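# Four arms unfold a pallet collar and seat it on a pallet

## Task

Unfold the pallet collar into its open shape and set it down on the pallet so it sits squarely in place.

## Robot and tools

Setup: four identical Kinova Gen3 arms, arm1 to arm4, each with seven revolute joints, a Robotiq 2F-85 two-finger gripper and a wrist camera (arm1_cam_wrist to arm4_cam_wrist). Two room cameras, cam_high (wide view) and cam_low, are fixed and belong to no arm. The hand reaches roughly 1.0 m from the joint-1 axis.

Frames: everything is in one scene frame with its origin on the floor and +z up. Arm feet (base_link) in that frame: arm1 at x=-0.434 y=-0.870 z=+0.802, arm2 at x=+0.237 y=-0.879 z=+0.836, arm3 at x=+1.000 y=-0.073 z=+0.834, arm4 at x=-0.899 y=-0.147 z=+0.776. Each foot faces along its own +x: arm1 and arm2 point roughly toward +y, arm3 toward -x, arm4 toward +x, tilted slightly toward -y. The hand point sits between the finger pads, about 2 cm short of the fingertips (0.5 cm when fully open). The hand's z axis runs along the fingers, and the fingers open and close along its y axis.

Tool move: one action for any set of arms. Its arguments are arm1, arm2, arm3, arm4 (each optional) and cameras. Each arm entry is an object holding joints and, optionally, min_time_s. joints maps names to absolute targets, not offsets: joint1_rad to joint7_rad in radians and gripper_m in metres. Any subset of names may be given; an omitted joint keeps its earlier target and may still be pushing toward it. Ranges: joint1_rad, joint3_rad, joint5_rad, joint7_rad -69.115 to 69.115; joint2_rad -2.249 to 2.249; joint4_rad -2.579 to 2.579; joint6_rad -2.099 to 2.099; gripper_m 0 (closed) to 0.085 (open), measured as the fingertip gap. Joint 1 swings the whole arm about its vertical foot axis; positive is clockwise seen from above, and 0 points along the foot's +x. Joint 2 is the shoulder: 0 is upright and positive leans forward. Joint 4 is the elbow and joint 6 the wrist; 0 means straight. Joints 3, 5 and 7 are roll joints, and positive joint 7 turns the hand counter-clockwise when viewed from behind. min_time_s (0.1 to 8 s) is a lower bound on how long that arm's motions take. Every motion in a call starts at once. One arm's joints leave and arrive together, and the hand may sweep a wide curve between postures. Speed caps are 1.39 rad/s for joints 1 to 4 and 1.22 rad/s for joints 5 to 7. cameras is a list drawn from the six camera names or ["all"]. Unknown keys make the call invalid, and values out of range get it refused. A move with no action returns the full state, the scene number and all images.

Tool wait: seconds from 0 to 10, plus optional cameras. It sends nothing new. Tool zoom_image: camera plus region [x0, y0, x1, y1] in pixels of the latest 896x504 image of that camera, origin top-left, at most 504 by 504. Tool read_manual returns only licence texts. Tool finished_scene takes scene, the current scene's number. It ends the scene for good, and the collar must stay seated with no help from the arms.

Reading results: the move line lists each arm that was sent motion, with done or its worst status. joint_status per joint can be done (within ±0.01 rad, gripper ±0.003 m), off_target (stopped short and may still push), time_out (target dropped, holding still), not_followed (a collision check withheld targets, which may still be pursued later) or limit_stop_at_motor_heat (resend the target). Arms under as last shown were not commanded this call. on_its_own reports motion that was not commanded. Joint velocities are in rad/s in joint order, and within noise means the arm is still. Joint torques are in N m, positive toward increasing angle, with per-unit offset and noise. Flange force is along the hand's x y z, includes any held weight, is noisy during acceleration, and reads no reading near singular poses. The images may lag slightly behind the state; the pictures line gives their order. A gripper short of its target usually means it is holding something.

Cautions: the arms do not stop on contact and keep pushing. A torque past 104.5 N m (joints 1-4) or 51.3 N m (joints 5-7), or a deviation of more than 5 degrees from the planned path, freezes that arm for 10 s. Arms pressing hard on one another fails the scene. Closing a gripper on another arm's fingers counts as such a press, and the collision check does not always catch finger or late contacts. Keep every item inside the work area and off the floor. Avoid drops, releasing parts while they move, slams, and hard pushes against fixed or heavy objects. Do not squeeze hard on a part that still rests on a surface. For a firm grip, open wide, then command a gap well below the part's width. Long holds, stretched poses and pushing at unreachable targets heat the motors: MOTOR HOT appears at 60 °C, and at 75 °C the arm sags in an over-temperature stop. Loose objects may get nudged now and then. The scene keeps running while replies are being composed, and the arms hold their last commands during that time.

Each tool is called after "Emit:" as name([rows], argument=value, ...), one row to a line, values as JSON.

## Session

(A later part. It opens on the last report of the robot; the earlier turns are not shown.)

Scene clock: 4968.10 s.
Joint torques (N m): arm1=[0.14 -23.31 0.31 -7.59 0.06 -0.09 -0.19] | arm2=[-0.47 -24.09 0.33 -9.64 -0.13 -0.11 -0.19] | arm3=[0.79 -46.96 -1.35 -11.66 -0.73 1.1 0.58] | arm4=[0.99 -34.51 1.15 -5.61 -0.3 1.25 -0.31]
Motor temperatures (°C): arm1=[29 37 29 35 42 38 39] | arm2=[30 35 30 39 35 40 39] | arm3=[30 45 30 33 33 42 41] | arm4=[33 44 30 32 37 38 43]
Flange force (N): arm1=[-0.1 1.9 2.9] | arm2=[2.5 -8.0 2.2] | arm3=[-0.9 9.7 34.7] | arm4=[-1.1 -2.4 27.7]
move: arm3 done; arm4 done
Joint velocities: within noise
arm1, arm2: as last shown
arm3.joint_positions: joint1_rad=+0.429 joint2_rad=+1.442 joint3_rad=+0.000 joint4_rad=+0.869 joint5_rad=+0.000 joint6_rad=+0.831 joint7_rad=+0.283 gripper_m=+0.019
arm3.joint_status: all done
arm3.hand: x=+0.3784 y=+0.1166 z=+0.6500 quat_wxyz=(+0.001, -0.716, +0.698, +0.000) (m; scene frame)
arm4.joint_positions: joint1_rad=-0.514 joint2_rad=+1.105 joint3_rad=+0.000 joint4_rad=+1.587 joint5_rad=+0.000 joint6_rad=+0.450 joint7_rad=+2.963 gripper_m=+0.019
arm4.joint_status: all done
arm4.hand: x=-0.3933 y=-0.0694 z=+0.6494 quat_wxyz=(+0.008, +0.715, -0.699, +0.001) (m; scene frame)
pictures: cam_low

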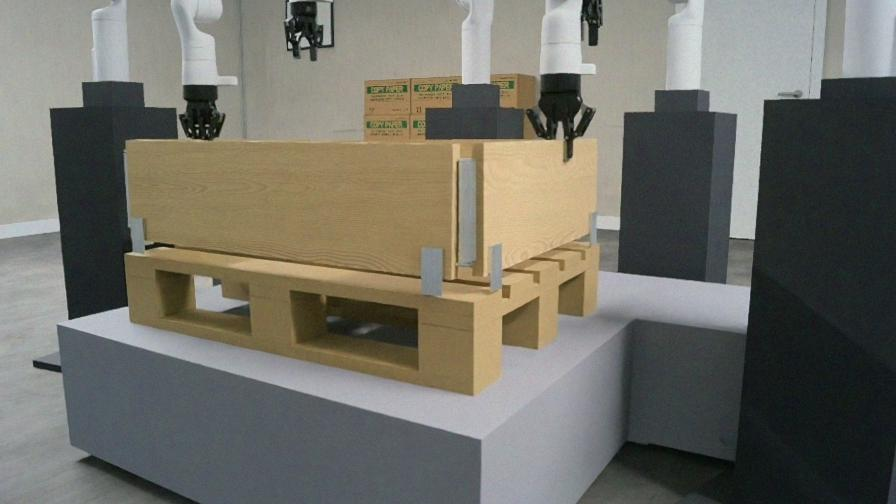

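Emit:
move(arm3={"joints": {"joint2_rad": 1.4505, "joint4_rad": 0.8622, "joint6_rad": 0.8289}, "min_time_s": 1}, arm4={"joints": {"joint2_rad": 1.1089, "joint4_rad": 1.5859, "joint6_rad": 0.4468}, "min_time_s": 1}, cameras=["cam_low", "arm1_cam_wrist", "arm2_cam_wrist"])

Emit:
zoom_image(camera="cam_low", region=[390, 210, 530, 310])

Emit:
zoom_image(camera="cam_low", region=[100, 190, 200, 280])

Emit:
zoom_image(camera="arm2_cam_wrist", region=[510, 60, 720, 270])

Emit:
zoom_image(camera="arm1_cam_wrist", region=[490, 215, 700, 425])

Scene clock: 4986.80 s.
Joint torques (N m): arm1=[0.04 -23.31 0.34 -7.58 0.06 -0.1 -0.27] | arm2=[-0.49 -24.1 0.38 -9.65 -0.11 -0.12 -0.17] | arm3=[0.74 -45.84 -1.14 -11.03 -0.56 1.48 0.56] | arm4=[0.93 -35.41 1.13 -6.17 -0.31 0.96 -0.29]
Motor temperatures (°C): arm1=[29 37 29 35 42 38 39] | arm2=[30 35 30 39 35 40 39] | arm3=[30 45 30 33 33 42 41] | arm4=[33 44 30 32 37 38 43]
Flange force (N): arm1=[-0.4 1.9 2.9] | arm2=[2.6 -8.0 2.2] | arm3=[-0.9 9.5 33.6] | arm4=[-0.9 -1.8 28.8]
move: arm3 done; arm4 done
Joint velocities: within noise
arm1, arm2: as last shown
arm3.joint_positions: joint1_rad=+0.429 joint2_rad=+1.450 joint3_rad=+0.000 joint4_rad=+0.862 joint5_rad=+0.000 joint6_rad=+0.829 joint7_rad=+0.283 gripper_m=+0.019
arm3.joint_status: all done
arm3.hand: x=+0.3783 y=+0.1166 z=+0.6460 quat_wxyz=(+0.001, -0.716, +0.698, +0.001) (m; scene frame)
arm4.joint_positions: joint1_rad=-0.514 joint2_rad=+1.109 joint3_rad=+0.000 joint4_rad=+1.586 joint5_rad=+0.000 joint6_rad=+0.447 joint7_rad=+2.963 gripper_m=+0.019
arm4.joint_status: all done
arm4.hand: x=-0.3934 y=-0.0694 z=+0.6474 quat_wxyz=(+0.008, +0.715, -0.699, +0.001) (m; scene frame)
pictures: arm1_cam_wrist, arm2_cam_wrist, cam_low

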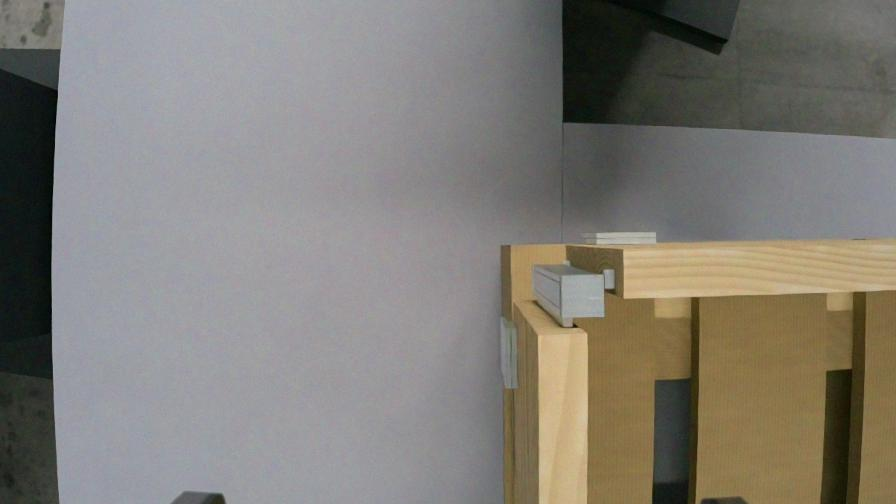

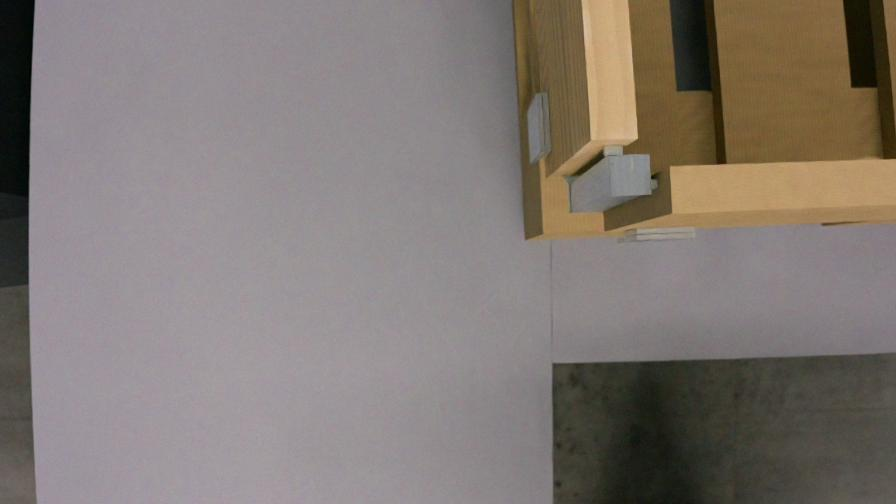

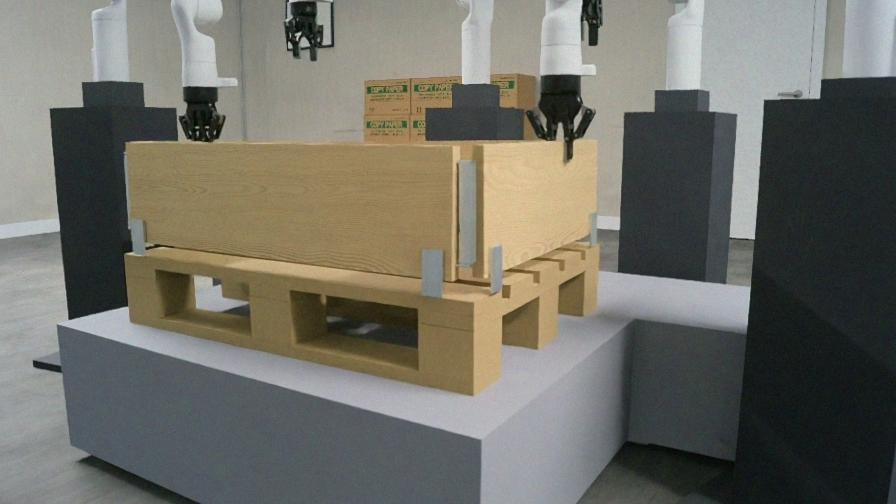

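Scaled by 3.600 from the camera's 896x504 image, which has a finer 1280x720 frame.

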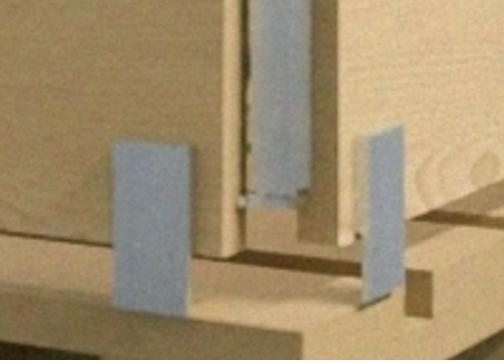

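Scaled by 5.040 from the camera's 896x504 image, which has a finer 1280x720 frame.

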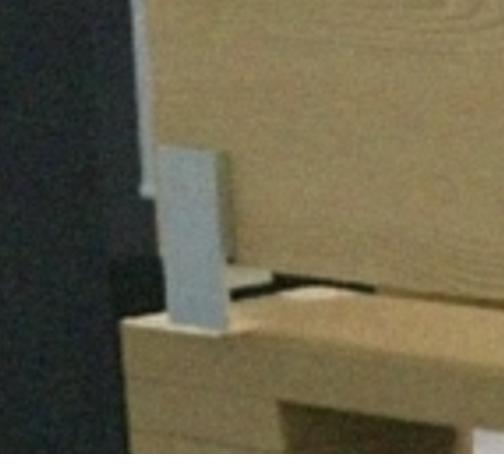

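Scaled by 2.400 from the camera's 896x504 image, which has a finer 1280x720 frame.

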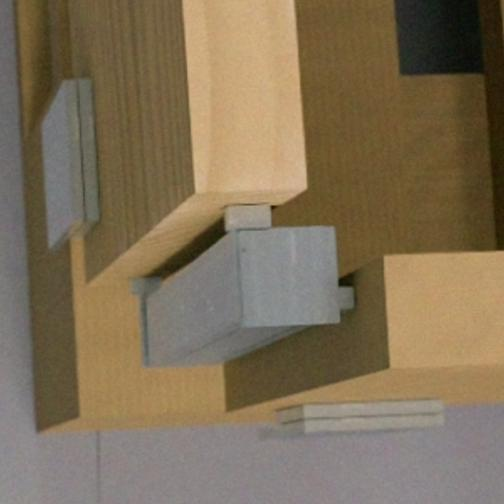

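Scaled by 2.400 from the camera's 896x504 image, which has a finer 1280x720 frame.

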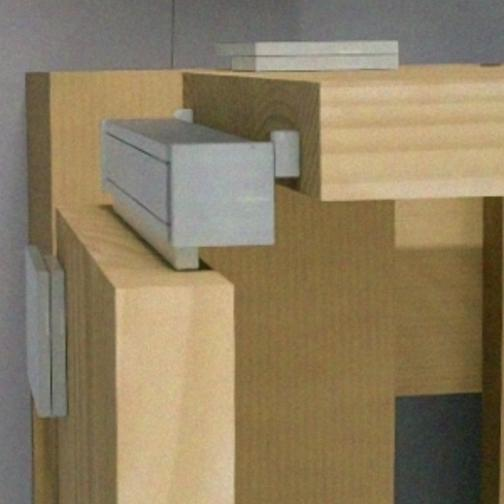

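Emit:
move(arm3={"joints": {"joint2_rad": 1.459, "joint4_rad": 0.8556, "joint6_rad": 0.827}, "min_time_s": 1}, arm4={"joints": {"joint2_rad": 1.1175, "joint4_rad": 1.5829, "joint6_rad": 0.4412}, "min_time_s": 1}, cameras=["cam_low"])

Emit:
zoom_image(camera="cam_low", region=[390, 210, 530, 310])

Emit:
zoom_image(camera="cam_low", region=[100, 190, 200, 280])

Emit:
zoom_image(camera="cam_low", region=[540, 190, 640, 280])

Scene clock: 5014.80 s.
Joint torques (N m): arm1=[0.06 -23.33 0.37 -7.59 0.11 -0.08 -0.24] | arm2=[-0.47 -24.09 0.31 -9.67 -0.1 -0.12 -0.17] | arm3=[0.79 -45.84 -1.13 -10.96 -0.56 1.51 0.59] | arm4=[0.88 -35.3 1.26 -5.93 -0.31 0.93 -0.21]
Motor temperatures (°C): arm1=[29 37 29 35 42 38 39] | arm2=[30 35 30 39 35 40 39] | arm3=[30 45 30 33 33 42 41] | arm4=[33 44 30 32 37 38 43]
Flange force (N): arm1=[-0.4 1.9 3.0] | arm2=[2.6 -8.1 2.2] | arm3=[-0.9 9.7 33.7] | arm4=[-1.0 -2.3 28.6]
move: arm3 done; arm4 done
Joint velocities: within noise
arm1, arm2: as last shown
arm3.joint_positions: joint1_rad=+0.429 joint2_rad=+1.459 joint3_rad=+0.000 joint4_rad=+0.856 joint5_rad=+0.000 joint6_rad=+0.827 joint7_rad=+0.283 gripper_m=+0.019
arm3.joint_status: all done
arm3.hand: x=+0.3783 y=+0.1166 z=+0.6420 quat_wxyz=(+0.001, -0.716, +0.698, +0.001) (m; scene frame)
arm4.joint_positions: joint1_rad=-0.514 joint2_rad=+1.117 joint3_rad=+0.000 joint4_rad=+1.583 joint5_rad=+0.000 joint6_rad=+0.441 joint7_rad=+2.963 gripper_m=+0.019
arm4.joint_status: all done
arm4.hand: x=-0.3934 y=-0.0695 z=+0.6434 quat_wxyz=(+0.008, +0.715, -0.699, +0.001) (m; scene frame)
pictures: cam_low

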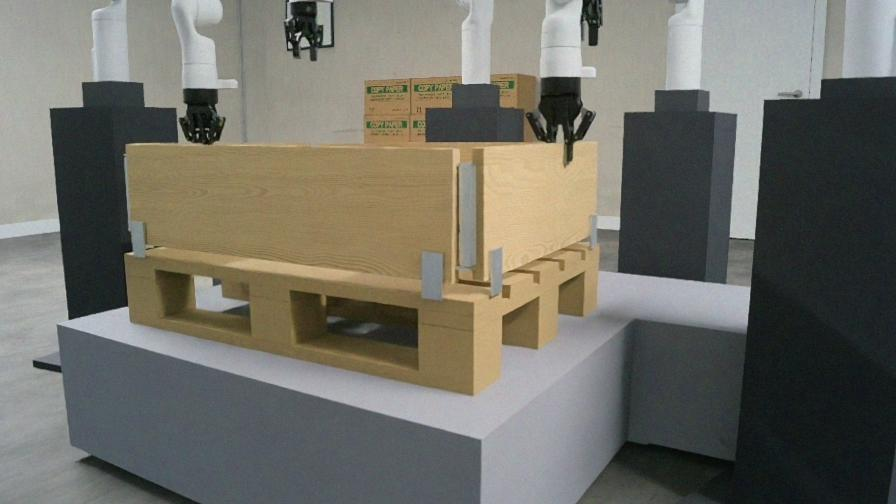

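Scaled by 3.600 from the camera's 896x504 image, which has a finer 1280x720 frame.

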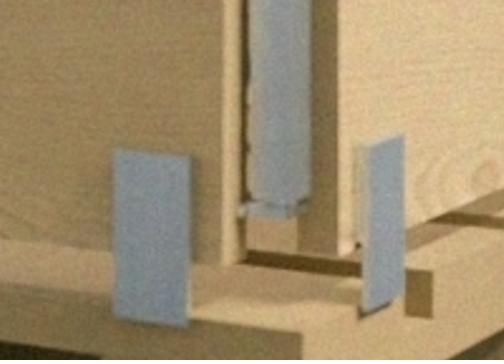

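Scaled by 5.040 from the camera's 896x504 image, which has a finer 1280x720 frame.

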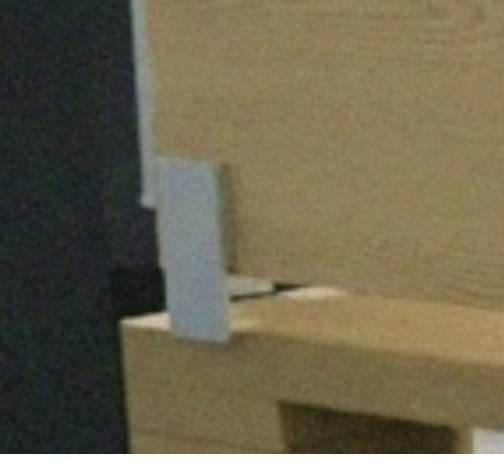

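Scaled by 5.040 from the camera's 896x504 image, which has a finer 1280x720 frame.

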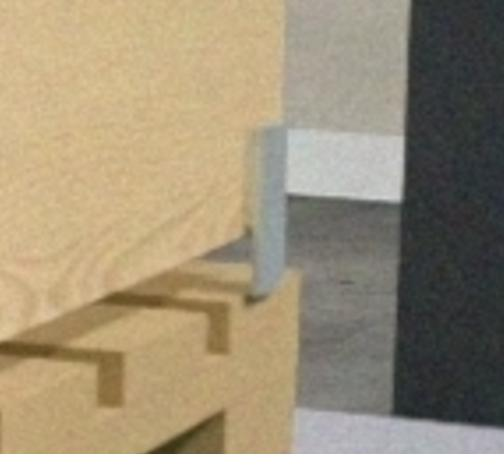

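Emit:
move(arm3={"joints": {"joint2_rad": 1.4675, "joint4_rad": 0.8489, "joint6_rad": 0.8252}, "min_time_s": 1}, arm4={"joints": {"joint2_rad": 1.1261, "joint4_rad": 1.5799, "joint6_rad": 0.4357}, "min_time_s": 1})

Emit:
move(arm3={"joints": {"joint2_rad": 1.4762, "joint4_rad": 0.8419, "joint6_rad": 0.8235}, "min_time_s": 1}, arm4={"joints": {"joint2_rad": 1.1347, "joint4_rad": 1.5767, "joint6_rad": 0.4303}, "min_time_s": 1}, cameras=["cam_low", "arm1_cam_wrist", "arm2_cam_wrist"])

Emit:
zoom_image(camera="cam_low", region=[390, 210, 530, 310])

Emit:
zoom_image(camera="cam_low", region=[100, 190, 200, 280])

Emit:
zoom_image(camera="arm2_cam_wrist", region=[510, 60, 720, 270])

Emit:
zoom_image(camera="arm1_cam_wrist", region=[490, 215, 700, 425])

Scene clock: 5033.57 s.
Joint torques (N m): arm1=[-0.03 -23.39 0.35 -7.51 0.05 -0.08 -0.23] | arm2=[-0.5 -24.14 0.31 -9.62 -0.11 -0.1 -0.17] | arm3=[0.9 -45.64 -1.04 -10.65 -0.47 1.66 0.65] | arm4=[0.85 -34.9 1.14 -5.47 -0.32 1.21 -0.29]
Motor temperatures (°C): arm1=[29 37 29 35 42 38 39] | arm2=[30 35 30 39 35 40 39] | arm3=[30 45 30 33 33 42 41] | arm4=[33 44 30 32 37 38 43]
Flange force (N): arm1=[-0.6 2.3 3.0] | arm2=[2.5 -7.8 2.2] | arm3=[-0.9 10.5 33.9] | arm4=[-0.8 -2.6 28.3]
move: arm3 done; arm4 done
Joint velocities: within noise
arm1, arm2: as last shown
arm3.joint_positions: joint1_rad=+0.429 joint2_rad=+1.468 joint3_rad=+0.000 joint4_rad=+0.849 joint5_rad=+0.000 joint6_rad=+0.825 joint7_rad=+0.283 gripper_m=+0.019
arm3.joint_status: all done
arm3.hand: x=+0.3783 y=+0.1166 z=+0.6380 quat_wxyz=(+0.001, -0.716, +0.698, +0.001) (m; scene frame)
arm4.joint_positions: joint1_rad=-0.514 joint2_rad=+1.126 joint3_rad=+0.000 joint4_rad=+1.580 joint5_rad=+0.000 joint6_rad=+0.436 joint7_rad=+2.963 gripper_m=+0.019
arm4.joint_status: all done
arm4.hand: x=-0.3935 y=-0.0696 z=+0.6394 quat_wxyz=(+0.008, +0.715, -0.699, +0.001) (m; scene frame)
pictures: none

Scene clock: 5034.87 s.
Joint torques (N m): arm1=[0.09 -23.37 0.36 -7.59 0.03 -0.13 -0.22] | arm2=[-0.48 -24.07 0.31 -9.65 -0.14 -0.12 -0.19] | arm3=[0.95 -45.56 -1.01 -10.6 -0.46 1.68 0.64] | arm4=[0.75 -34.9 1.06 -5.21 -0.32 1.19 -0.21]
Motor temperatures (°C): arm1=[29 37 29 35 42 38 39] | arm2=[30 35 30 39 35 40 39] | arm3=[30 45 30 33 33 42 41] | arm4=[33 44 30 32 37 38 43]
Flange force (N): arm1=[-0.3 2.1 2.9] | arm2=[2.6 -8.1 2.1] | arm3=[-0.8 10.5 33.9] | arm4=[-0.9 -3.3 28.4]
move: arm3 done; arm4 done
Joint velocities: within noise
arm1.joint_positions: joint1_rad=+0.050 joint2_rad=+0.788 joint3_rad=+0.000 joint4_rad=+1.441 joint5_rad=+0.000 joint6_rad=+0.912 joint7_rad=+0.127 gripper_m=+0.085
arm1.joint_status: not commanded
arm1.hand: x=-0.3439 y=-0.3302 z=+0.8823 quat_wxyz=(+0.005, +0.004, -1.000, -0.003) (m; scene frame)
arm2.joint_positions: joint1_rad=+0.466 joint2_rad=+0.910 joint3_rad=+0.000 joint4_rad=+1.223 joint5_rad=+0.000 joint6_rad=+1.008 joint7_rad=+0.376 gripper_m=+0.060
arm2.joint_status: not commanded
arm2.hand: x=+0.4762 y=-0.3304 z=+0.8999 quat_wxyz=(+0.004, +0.003, -1.000, -0.001) (m; scene frame)
arm3.joint_positions: joint1_rad=+0.429 joint2_rad=+1.476 joint3_rad=+0.000 joint4_rad=+0.842 joint5_rad=+0.000 joint6_rad=+0.824 joint7_rad=+0.283 gripper_m=+0.019
arm3.joint_status: all done
arm3.hand: x=+0.3783 y=+0.1167 z=+0.6340 quat_wxyz=(+0.001, -0.716, +0.698, +0.001) (m; scene frame)
arm4.joint_positions: joint1_rad=-0.514 joint2_rad=+1.135 joint3_rad=+0.000 joint4_rad=+1.577 joint5_rad=+0.000 joint6_rad=+0.430 joint7_rad=+2.963 gripper_m=+0.019
arm4.joint_status: all done
arm4.hand: x=-0.3935 y=-0.0696 z=+0.6354 quat_wxyz=(+0.008, +0.715, -0.699, +0.001) (m; scene frame)
pictures: arm1_cam_wrist, arm2_cam_wrist, cam_low

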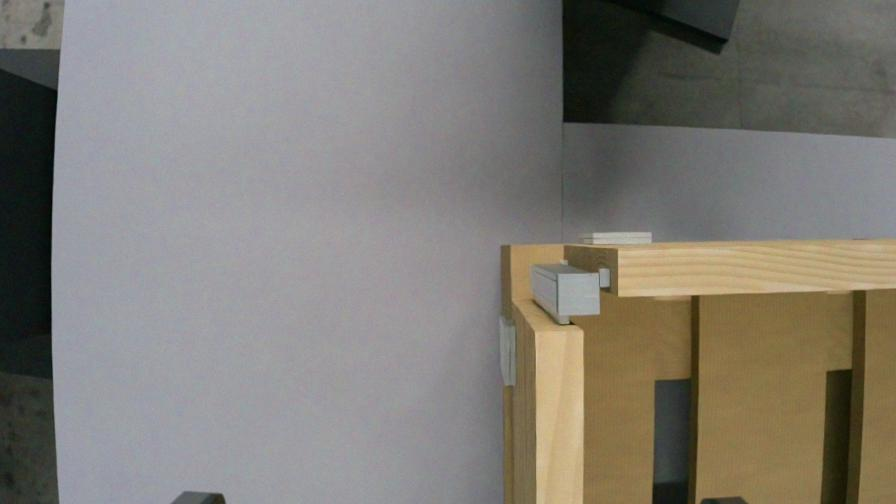

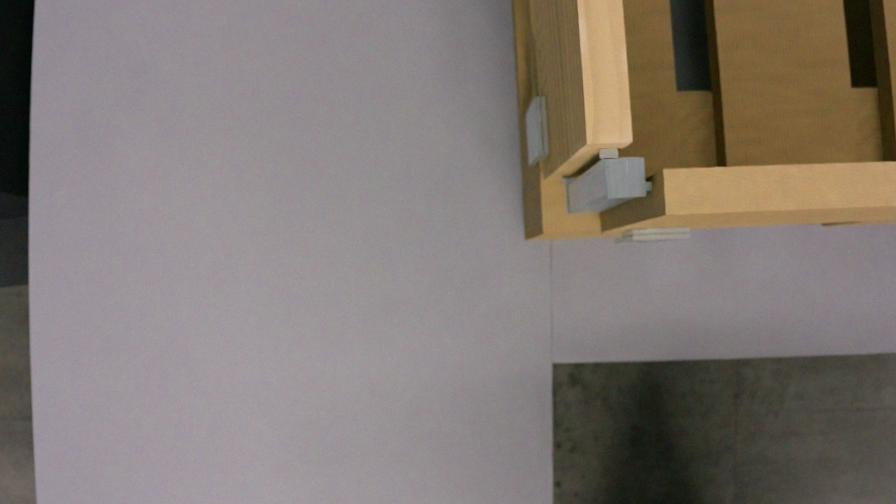

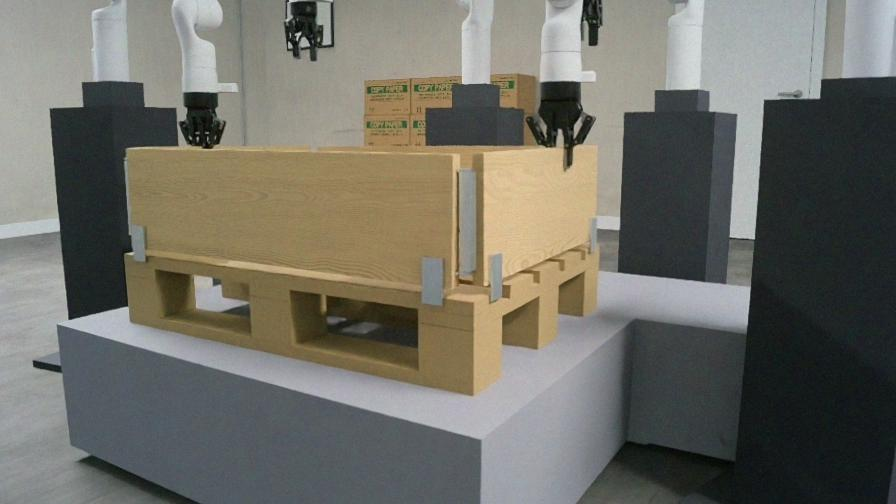

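Scaled by 3.600 from the camera's 896x504 image, which has a finer 1280x720 frame.

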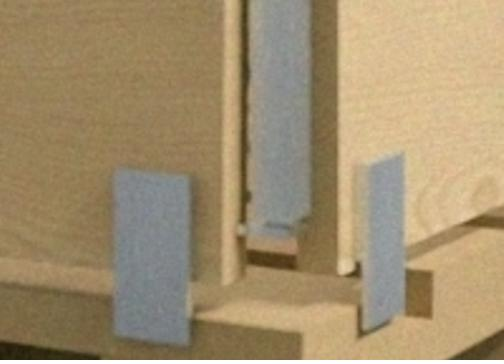

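Scaled by 5.040 from the camera's 896x504 image, which has a finer 1280x720 frame.

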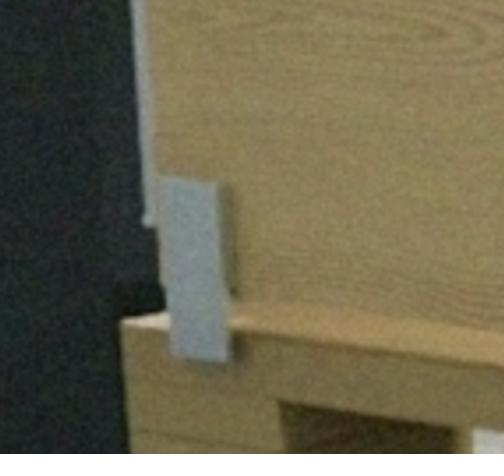

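Scaled by 2.400 from the camera's 896x504 image, which has a finer 1280x720 frame.

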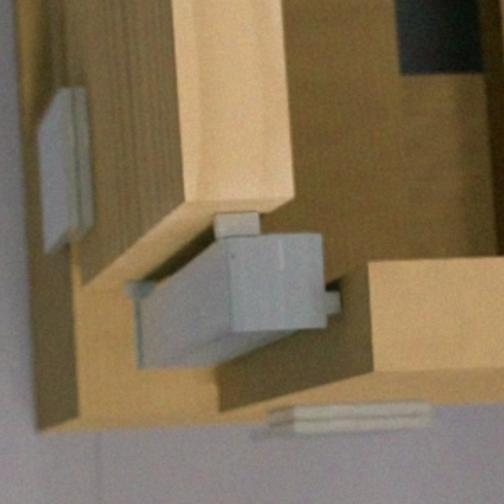

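Scaled by 2.400 from the camera's 896x504 image, which has a finer 1280x720 frame.

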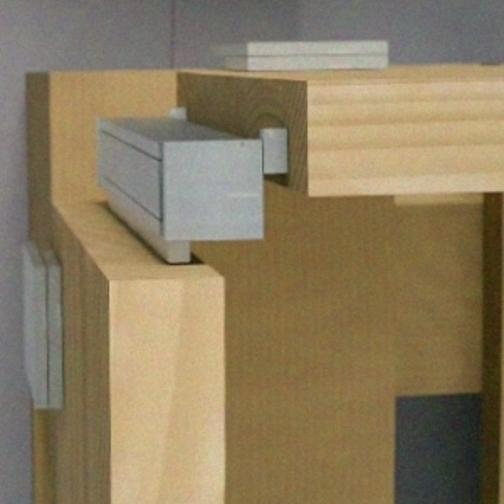

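Emit:
move(arm3={"joints": {"joint2_rad": 1.4849, "joint4_rad": 0.8347, "joint6_rad": 0.822}, "min_time_s": 1.2}, arm4={"joints": {"joint2_rad": 1.1434, "joint4_rad": 1.5733, "joint6_rad": 0.4249}, "min_time_s": 1.2})

Emit:
move(arm3={"joints": {"joint2_rad": 1.4937, "joint4_rad": 0.8273, "joint6_rad": 0.8206}, "min_time_s": 1.5}, arm4={"joints": {"joint2_rad": 1.1521, "joint4_rad": 1.5699, "joint6_rad": 0.4197}, "min_time_s": 1.5}, cameras=["cam_low"])

Emit:
zoom_image(camera="cam_low", region=[390, 210, 530, 310])

Emit:
zoom_image(camera="cam_low", region=[100, 190, 240, 290])

Emit:
zoom_image(camera="cam_low", region=[500, 190, 640, 290])

Scene clock: 5071.73 s.
Joint torques (N m): arm1=[0.02 -23.36 0.4 -7.54 0.11 -0.08 -0.23] | arm2=[-0.53 -24.08 0.33 -9.65 -0.13 -0.11 -0.18] | arm3=[0.89 -45.61 -1.06 -10.63 -0.49 1.64 0.63] | arm4=[0.89 -35.06 1.15 -5.22 -0.3 1.19 -0.24]
Motor temperatures (°C): arm1=[29 37 29 35 41 38 39] | arm2=[30 35 30 39 35 40 39] | arm3=[30 44 30 33 33 42 41] | arm4=[33 43 30 32 37 38 43]
Flange force (N): arm1=[-0.5 2.2 3.0] | arm2=[2.5 -8.1 2.2] | arm3=[-0.9 10.5 34.0] | arm4=[-1.1 -3.0 28.6]
move: arm3 done; arm4 done
Joint velocities: within noise
arm1, arm2: as last shown
arm3.joint_positions: joint1_rad=+0.429 joint2_rad=+1.485 joint3_rad=+0.000 joint4_rad=+0.835 joint5_rad=+0.000 joint6_rad=+0.822 joint7_rad=+0.283 gripper_m=+0.019
arm3.joint_status: all done
arm3.hand: x=+0.3783 y=+0.1167 z=+0.6300 quat_wxyz=(+0.001, -0.716, +0.698, +0.001) (m; scene frame)
arm4.joint_positions: joint1_rad=-0.514 joint2_rad=+1.143 joint3_rad=+0.000 joint4_rad=+1.573 joint5_rad=+0.000 joint6_rad=+0.425 joint7_rad=+2.963 gripper_m=+0.019
arm4.joint_status: all done
arm4.hand: x=-0.3935 y=-0.0696 z=+0.6314 quat_wxyz=(+0.008, +0.715, -0.699, +0.001) (m; scene frame)
pictures: none

Scene clock: 5073.53 s.
Joint torques (N m): arm1=[0.02 -23.38 0.4 -7.58 0.06 -0.13 -0.23] | arm2=[-0.51 -24.1 0.33 -9.67 -0.14 -0.1 -0.21] | arm3=[0.3 -44.55 -1.32 -10.32 -0.52 1.52 0.61] | arm4=[0.81 -34.62 0.87 -4.96 -0.36 1.32 -0.16]
Motor temperatures (°C): arm1=[29 37 29 35 41 38 39] | arm2=[30 35 30 39 35 40 39] | arm3=[30 44 30 33 33 42 41] | arm4=[33 43 30 32 37 38 43]
Flange force (N): arm1=[-0.4 2.1 2.9] | arm2=[2.5 -8.1 2.2] | arm3=[-1.8 10.3 32.2] | arm4=[-1.0 -2.9 28.0]
move: arm3 done; arm4 done
Joint velocities: within noise
arm1, arm2: as last shown
arm3.joint_positions: joint1_rad=+0.429 joint2_rad=+1.494 joint3_rad=+0.000 joint4_rad=+0.827 joint5_rad=+0.000 joint6_rad=+0.821 joint7_rad=+0.283 gripper_m=+0.019
arm3.joint_status: all done
arm3.hand: x=+0.3783 y=+0.1167 z=+0.6260 quat_wxyz=(+0.001, -0.716, +0.698, +0.001) (m; scene frame)
arm4.joint_positions: joint1_rad=-0.514 joint2_rad=+1.152 joint3_rad=+0.000 joint4_rad=+1.570 joint5_rad=+0.000 joint6_rad=+0.420 joint7_rad=+2.963 gripper_m=+0.019
arm4.joint_status: all done
arm4.hand: x=-0.3936 y=-0.0697 z=+0.6273 quat_wxyz=(+0.008, +0.715, -0.699, +0.001) (m; scene frame)
pictures: cam_low

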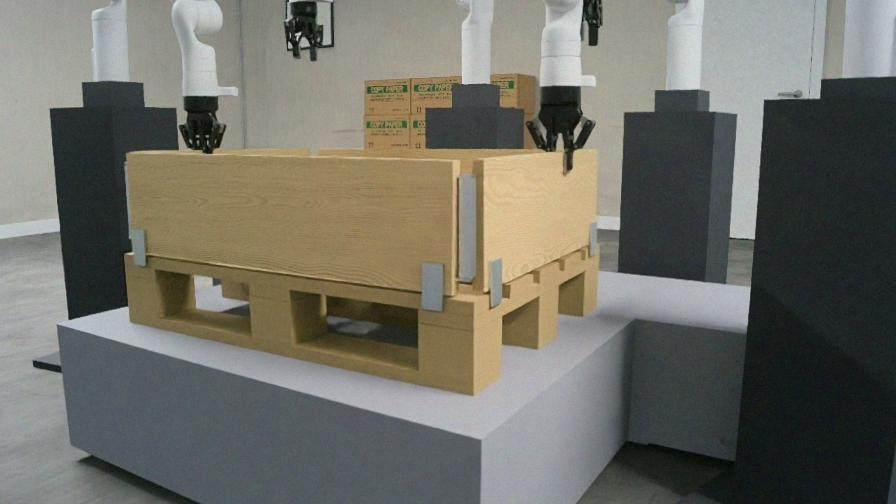

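Scaled by 3.600 from the camera's 896x504 image, which has a finer 1280x720 frame.

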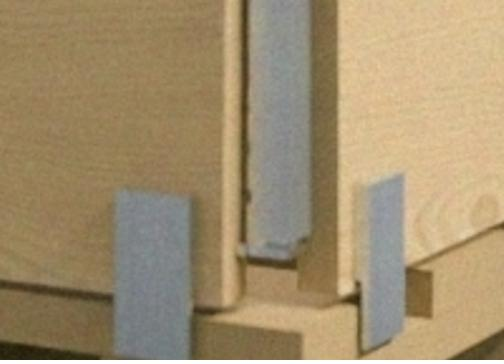

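Scaled by 3.600 from the camera's 896x504 image, which has a finer 1280x720 frame.

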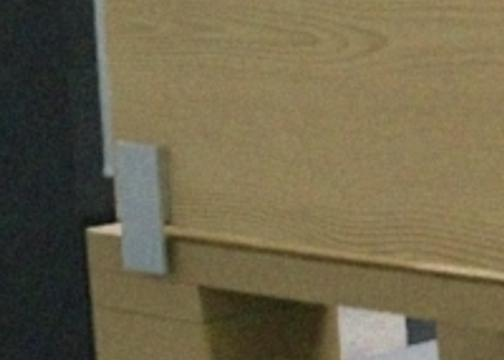

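Scaled by 3.600 from the camera's 896x504 image, which has a finer 1280x720 frame.

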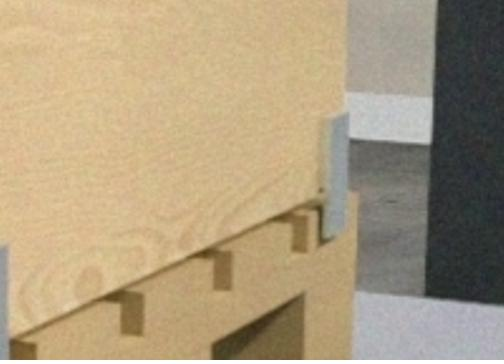

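Emit:
move(arm3={"joints": {"joint2_rad": 1.4981, "joint4_rad": 0.8235, "joint6_rad": 0.82}, "min_time_s": 1.2}, arm4={"joints": {"joint2_rad": 1.1564, "joint4_rad": 1.5681, "joint6_rad": 0.4171}, "min_time_s": 1.2}, cameras=["arm1_cam_wrist", "arm2_cam_wrist", "cam_low"])

Emit:
zoom_image(camera="arm2_cam_wrist", region=[510, 60, 720, 270])

Emit:
zoom_image(camera="arm1_cam_wrist", region=[490, 215, 700, 425])

Emit:
zoom_image(camera="cam_low", region=[390, 210, 530, 310])

Emit:
zoom_image(camera="cam_low", region=[100, 190, 240, 290])

Scene clock: 5091.20 s.
Joint torques (N m): arm1=[0.07 -23.34 0.3 -7.59 0.06 -0.1 -0.21] | arm2=[-0.48 -24.14 0.3 -9.64 -0.11 -0.13 -0.18] | arm3=[-0.73 -42.37 -1.47 -9.66 -0.32 1.15 0.65] | arm4=[0.75 -34.45 0.6 -4.91 -0.34 1.26 -0.09]
Motor temperatures (°C): arm1=[29 37 29 35 41 38 39] | arm2=[30 35 30 39 35 40 39] | arm3=[30 44 30 33 33 42 41] | arm4=[33 43 30 32 37 38 43]
Flange force (N): arm1=[-0.3 2.0 3.0] | arm2=[2.5 -7.8 2.2] | arm3=[-3.6 10.6 28.6] | arm4=[-1.1 -2.9 27.5]
move: arm3 done; arm4 done
Joint velocities: within noise
arm1, arm2: as last shown
arm3.joint_positions: joint1_rad=+0.429 joint2_rad=+1.498 joint3_rad=+0.000 joint4_rad=+0.823 joint5_rad=+0.000 joint6_rad=+0.820 joint7_rad=+0.283 gripper_m=+0.019
arm3.joint_status: all done
arm3.hand: x=+0.3783 y=+0.1167 z=+0.6240 quat_wxyz=(+0.001, -0.716, +0.698, +0.001) (m; scene frame)
arm4.joint_positions: joint1_rad=-0.514 joint2_rad=+1.156 joint3_rad=+0.000 joint4_rad=+1.568 joint5_rad=+0.000 joint6_rad=+0.417 joint7_rad=+2.963 gripper_m=+0.019
arm4.joint_status: all done
arm4.hand: x=-0.3936 y=-0.0697 z=+0.6254 quat_wxyz=(+0.008, +0.715, -0.699, +0.001) (m; scene frame)
pictures: arm1_cam_wrist, arm2_cam_wrist, cam_low

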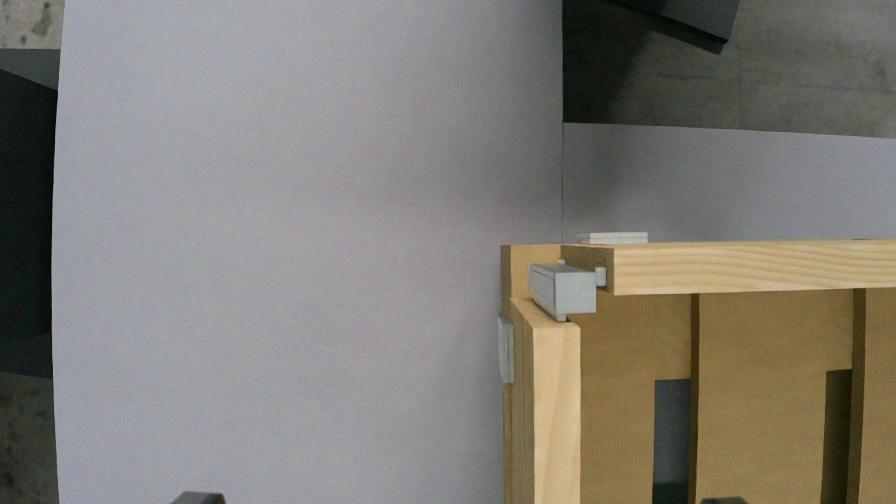

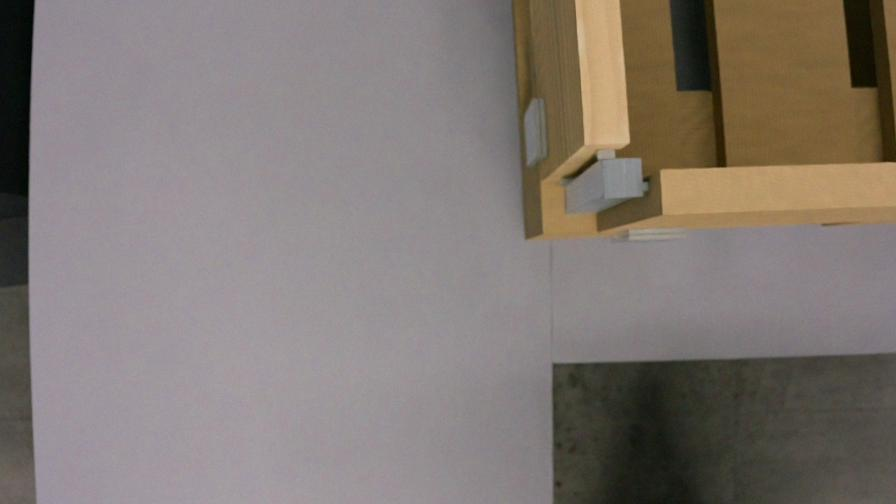

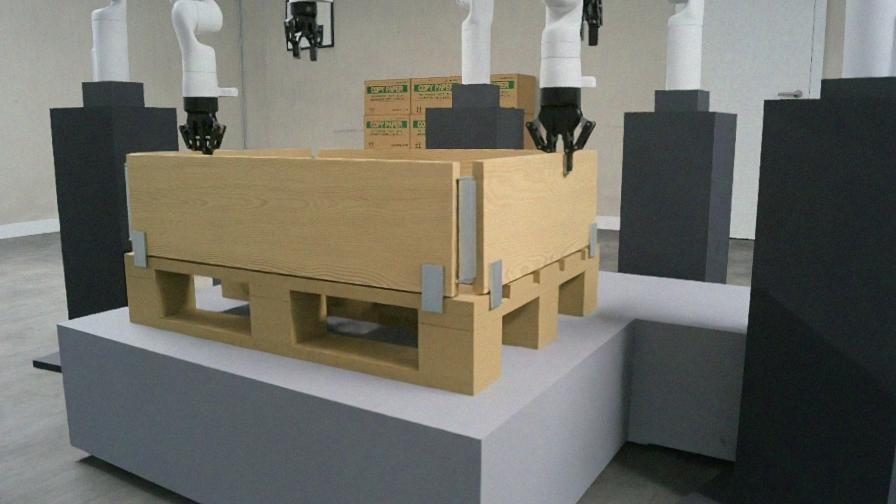

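Scaled by 2.400 from the camera's 896x504 image, which has a finer 1280x720 frame.

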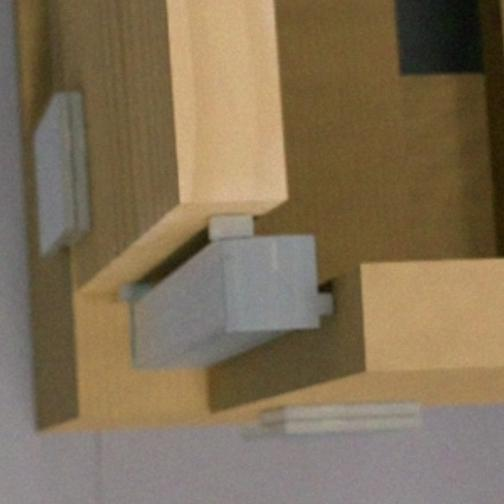

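Scaled by 2.400 from the camera's 896x504 image, which has a finer 1280x720 frame.

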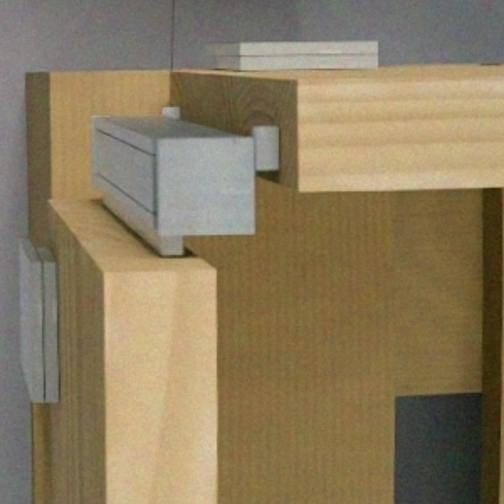

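Scaled by 3.600 from the camera's 896x504 image, which has a finer 1280x720 frame.

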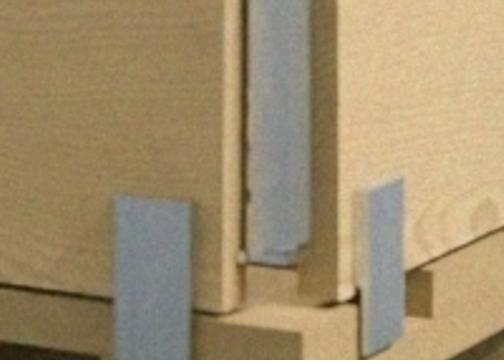

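Scaled by 3.600 from the camera's 896x504 image, which has a finer 1280x720 frame.

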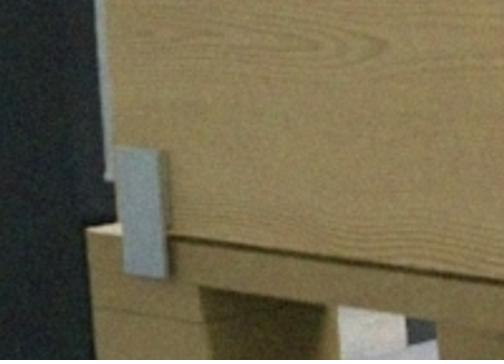

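Emit:
move(arm3={"joints": {"joint2_rad": 1.5014, "joint4_rad": 0.8206, "joint6_rad": 0.8195}, "min_time_s": 1.2}, arm4={"joints": {"joint2_rad": 1.1607, "joint4_rad": 1.5663, "joint6_rad": 0.4145}, "min_time_s": 1.2}, cameras=["cam_low"])

Emit:
zoom_image(camera="cam_low", region=[390, 210, 530, 310])

Emit:
zoom_image(camera="cam_low", region=[100, 190, 240, 290])

Emit:
zoom_image(camera="cam_low", region=[500, 190, 640, 290])

Scene clock: 5106.13 s.
Joint torques (N m): arm1=[0.04 -23.31 0.33 -7.51 0.07 -0.05 -0.29] | arm2=[-0.49 -24.11 0.34 -9.7 -0.13 -0.1 -0.18] | arm3=[-0.93 -41.47 -0.96 -9.56 0.15 0.85 0.78] | arm4=[0.72 -34.43 0.64 -5.11 -0.27 1.06 0]
Motor temperatures (°C): arm1=[29 37 29 35 41 38 39] | arm2=[30 35 30 39 35 40 39] | arm3=[30 44 30 33 33 42 41] | arm4=[33 43 30 32 37 38 43]
Flange force (N): arm1=[-0.5 2.1 3.0] | arm2=[2.6 -8.2 2.3] | arm3=[-3.6 10.4 26.6] | arm4=[-1.1 -2.5 27.0]
move: arm3 done; arm4 done
Joint velocities: within noise
arm1, arm2: as last shown
arm3.joint_positions: joint1_rad=+0.429 joint2_rad=+1.501 joint3_rad=+0.000 joint4_rad=+0.821 joint5_rad=+0.000 joint6_rad=+0.819 joint7_rad=+0.283 gripper_m=+0.019
arm3.joint_status: all done
arm3.hand: x=+0.3783 y=+0.1167 z=+0.6225 quat_wxyz=(+0.001, -0.716, +0.698, +0.001) (m; scene frame)
arm4.joint_positions: joint1_rad=-0.514 joint2_rad=+1.161 joint3_rad=+0.000 joint4_rad=+1.566 joint5_rad=+0.000 joint6_rad=+0.414 joint7_rad=+2.963 gripper_m=+0.019
arm4.joint_status: all done
arm4.hand: x=-0.3936 y=-0.0697 z=+0.6234 quat_wxyz=(+0.008, +0.715, -0.699, +0.001) (m; scene frame)
pictures: cam_low

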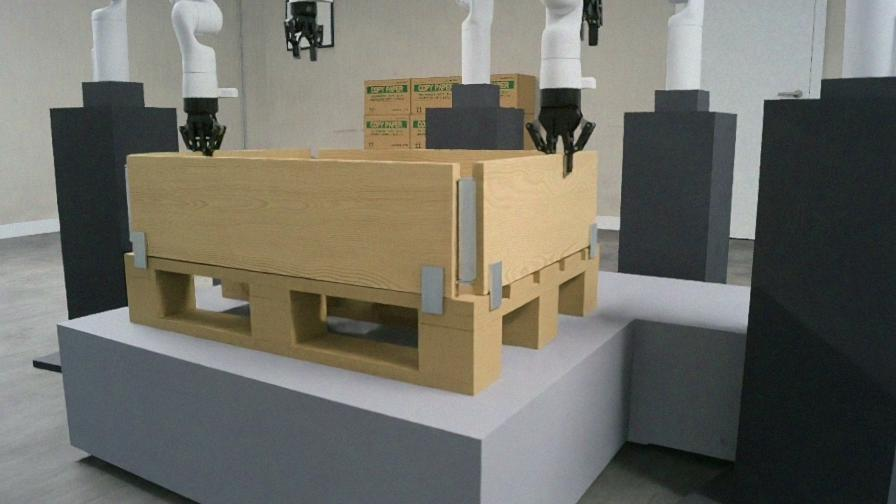

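Scaled by 3.600 from the camera's 896x504 image, which has a finer 1280x720 frame.

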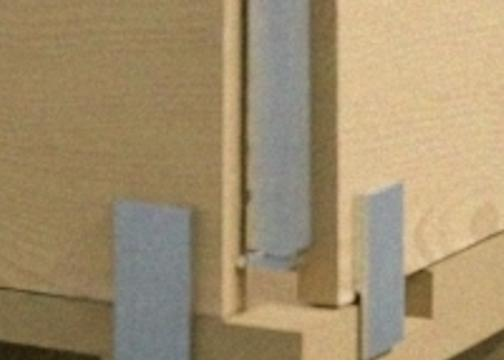

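Scaled by 3.600 from the camera's 896x504 image, which has a finer 1280x720 frame.

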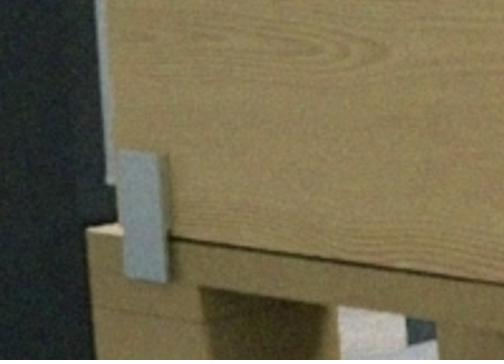

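Scaled by 3.600 from the camera's 896x504 image, which has a finer 1280x720 frame.

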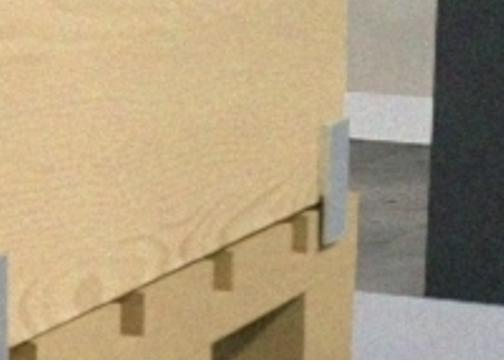

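Emit:
move(arm3={"joints": {"joint2_rad": 1.5058, "joint4_rad": 0.8169, "joint6_rad": 0.819}, "min_time_s": 1.5}, arm4={"joints": {"joint2_rad": 1.1651, "joint4_rad": 1.5645, "joint6_rad": 0.412}, "min_time_s": 1.5})

Scene clock: 5115.03 s.
Joint torques (N m): arm1=[0.02 -23.35 0.37 -7.6 0.13 -0.04 -0.25] | arm2=[-0.48 -24.08 0.33 -9.65 -0.14 -0.11 -0.18] | arm3=[0.65 -40.99 0.51 -9.78 0.83 0.56 0.78] | arm4=[0.4 -33.24 0.96 -5.91 0.03 0.23 0.06]
Motor temperatures (°C): arm1=[29 37 29 35 41 38 39] | arm2=[30 35 30 39 35 40 39] | arm3=[30 44 30 33 33 42 41] | arm4=[33 43 30 32 37 38 43]
Flange force (N): arm1=[-0.4 1.8 3.1] | arm2=[2.6 -8.1 2.2] | arm3=[-0.8 9.8 25.1] | arm4=[-0.4 -0.6 22.6]
move: arm3 done; arm4 done
Joint velocities: within noise
arm1, arm2: as last shown
arm3.joint_positions: joint1_rad=+0.429 joint2_rad=+1.506 joint3_rad=+0.000 joint4_rad=+0.817 joint5_rad=+0.000 joint6_rad=+0.819 joint7_rad=+0.283 gripper_m=+0.019
arm3.joint_status: all done
arm3.hand: x=+0.3784 y=+0.1167 z=+0.6205 quat_wxyz=(+0.001, -0.716, +0.698, +0.000) (m; scene frame)
arm4.joint_positions: joint1_rad=-0.514 joint2_rad=+1.165 joint3_rad=+0.000 joint4_rad=+1.565 joint5_rad=+0.000 joint6_rad=+0.412 joint7_rad=+2.963 gripper_m=+0.019
arm4.joint_status: all done
arm4.hand: x=-0.3937 y=-0.0698 z=+0.6214 quat_wxyz=(+0.008, +0.715, -0.699, +0.001) (m; scene frame)
pictures: none


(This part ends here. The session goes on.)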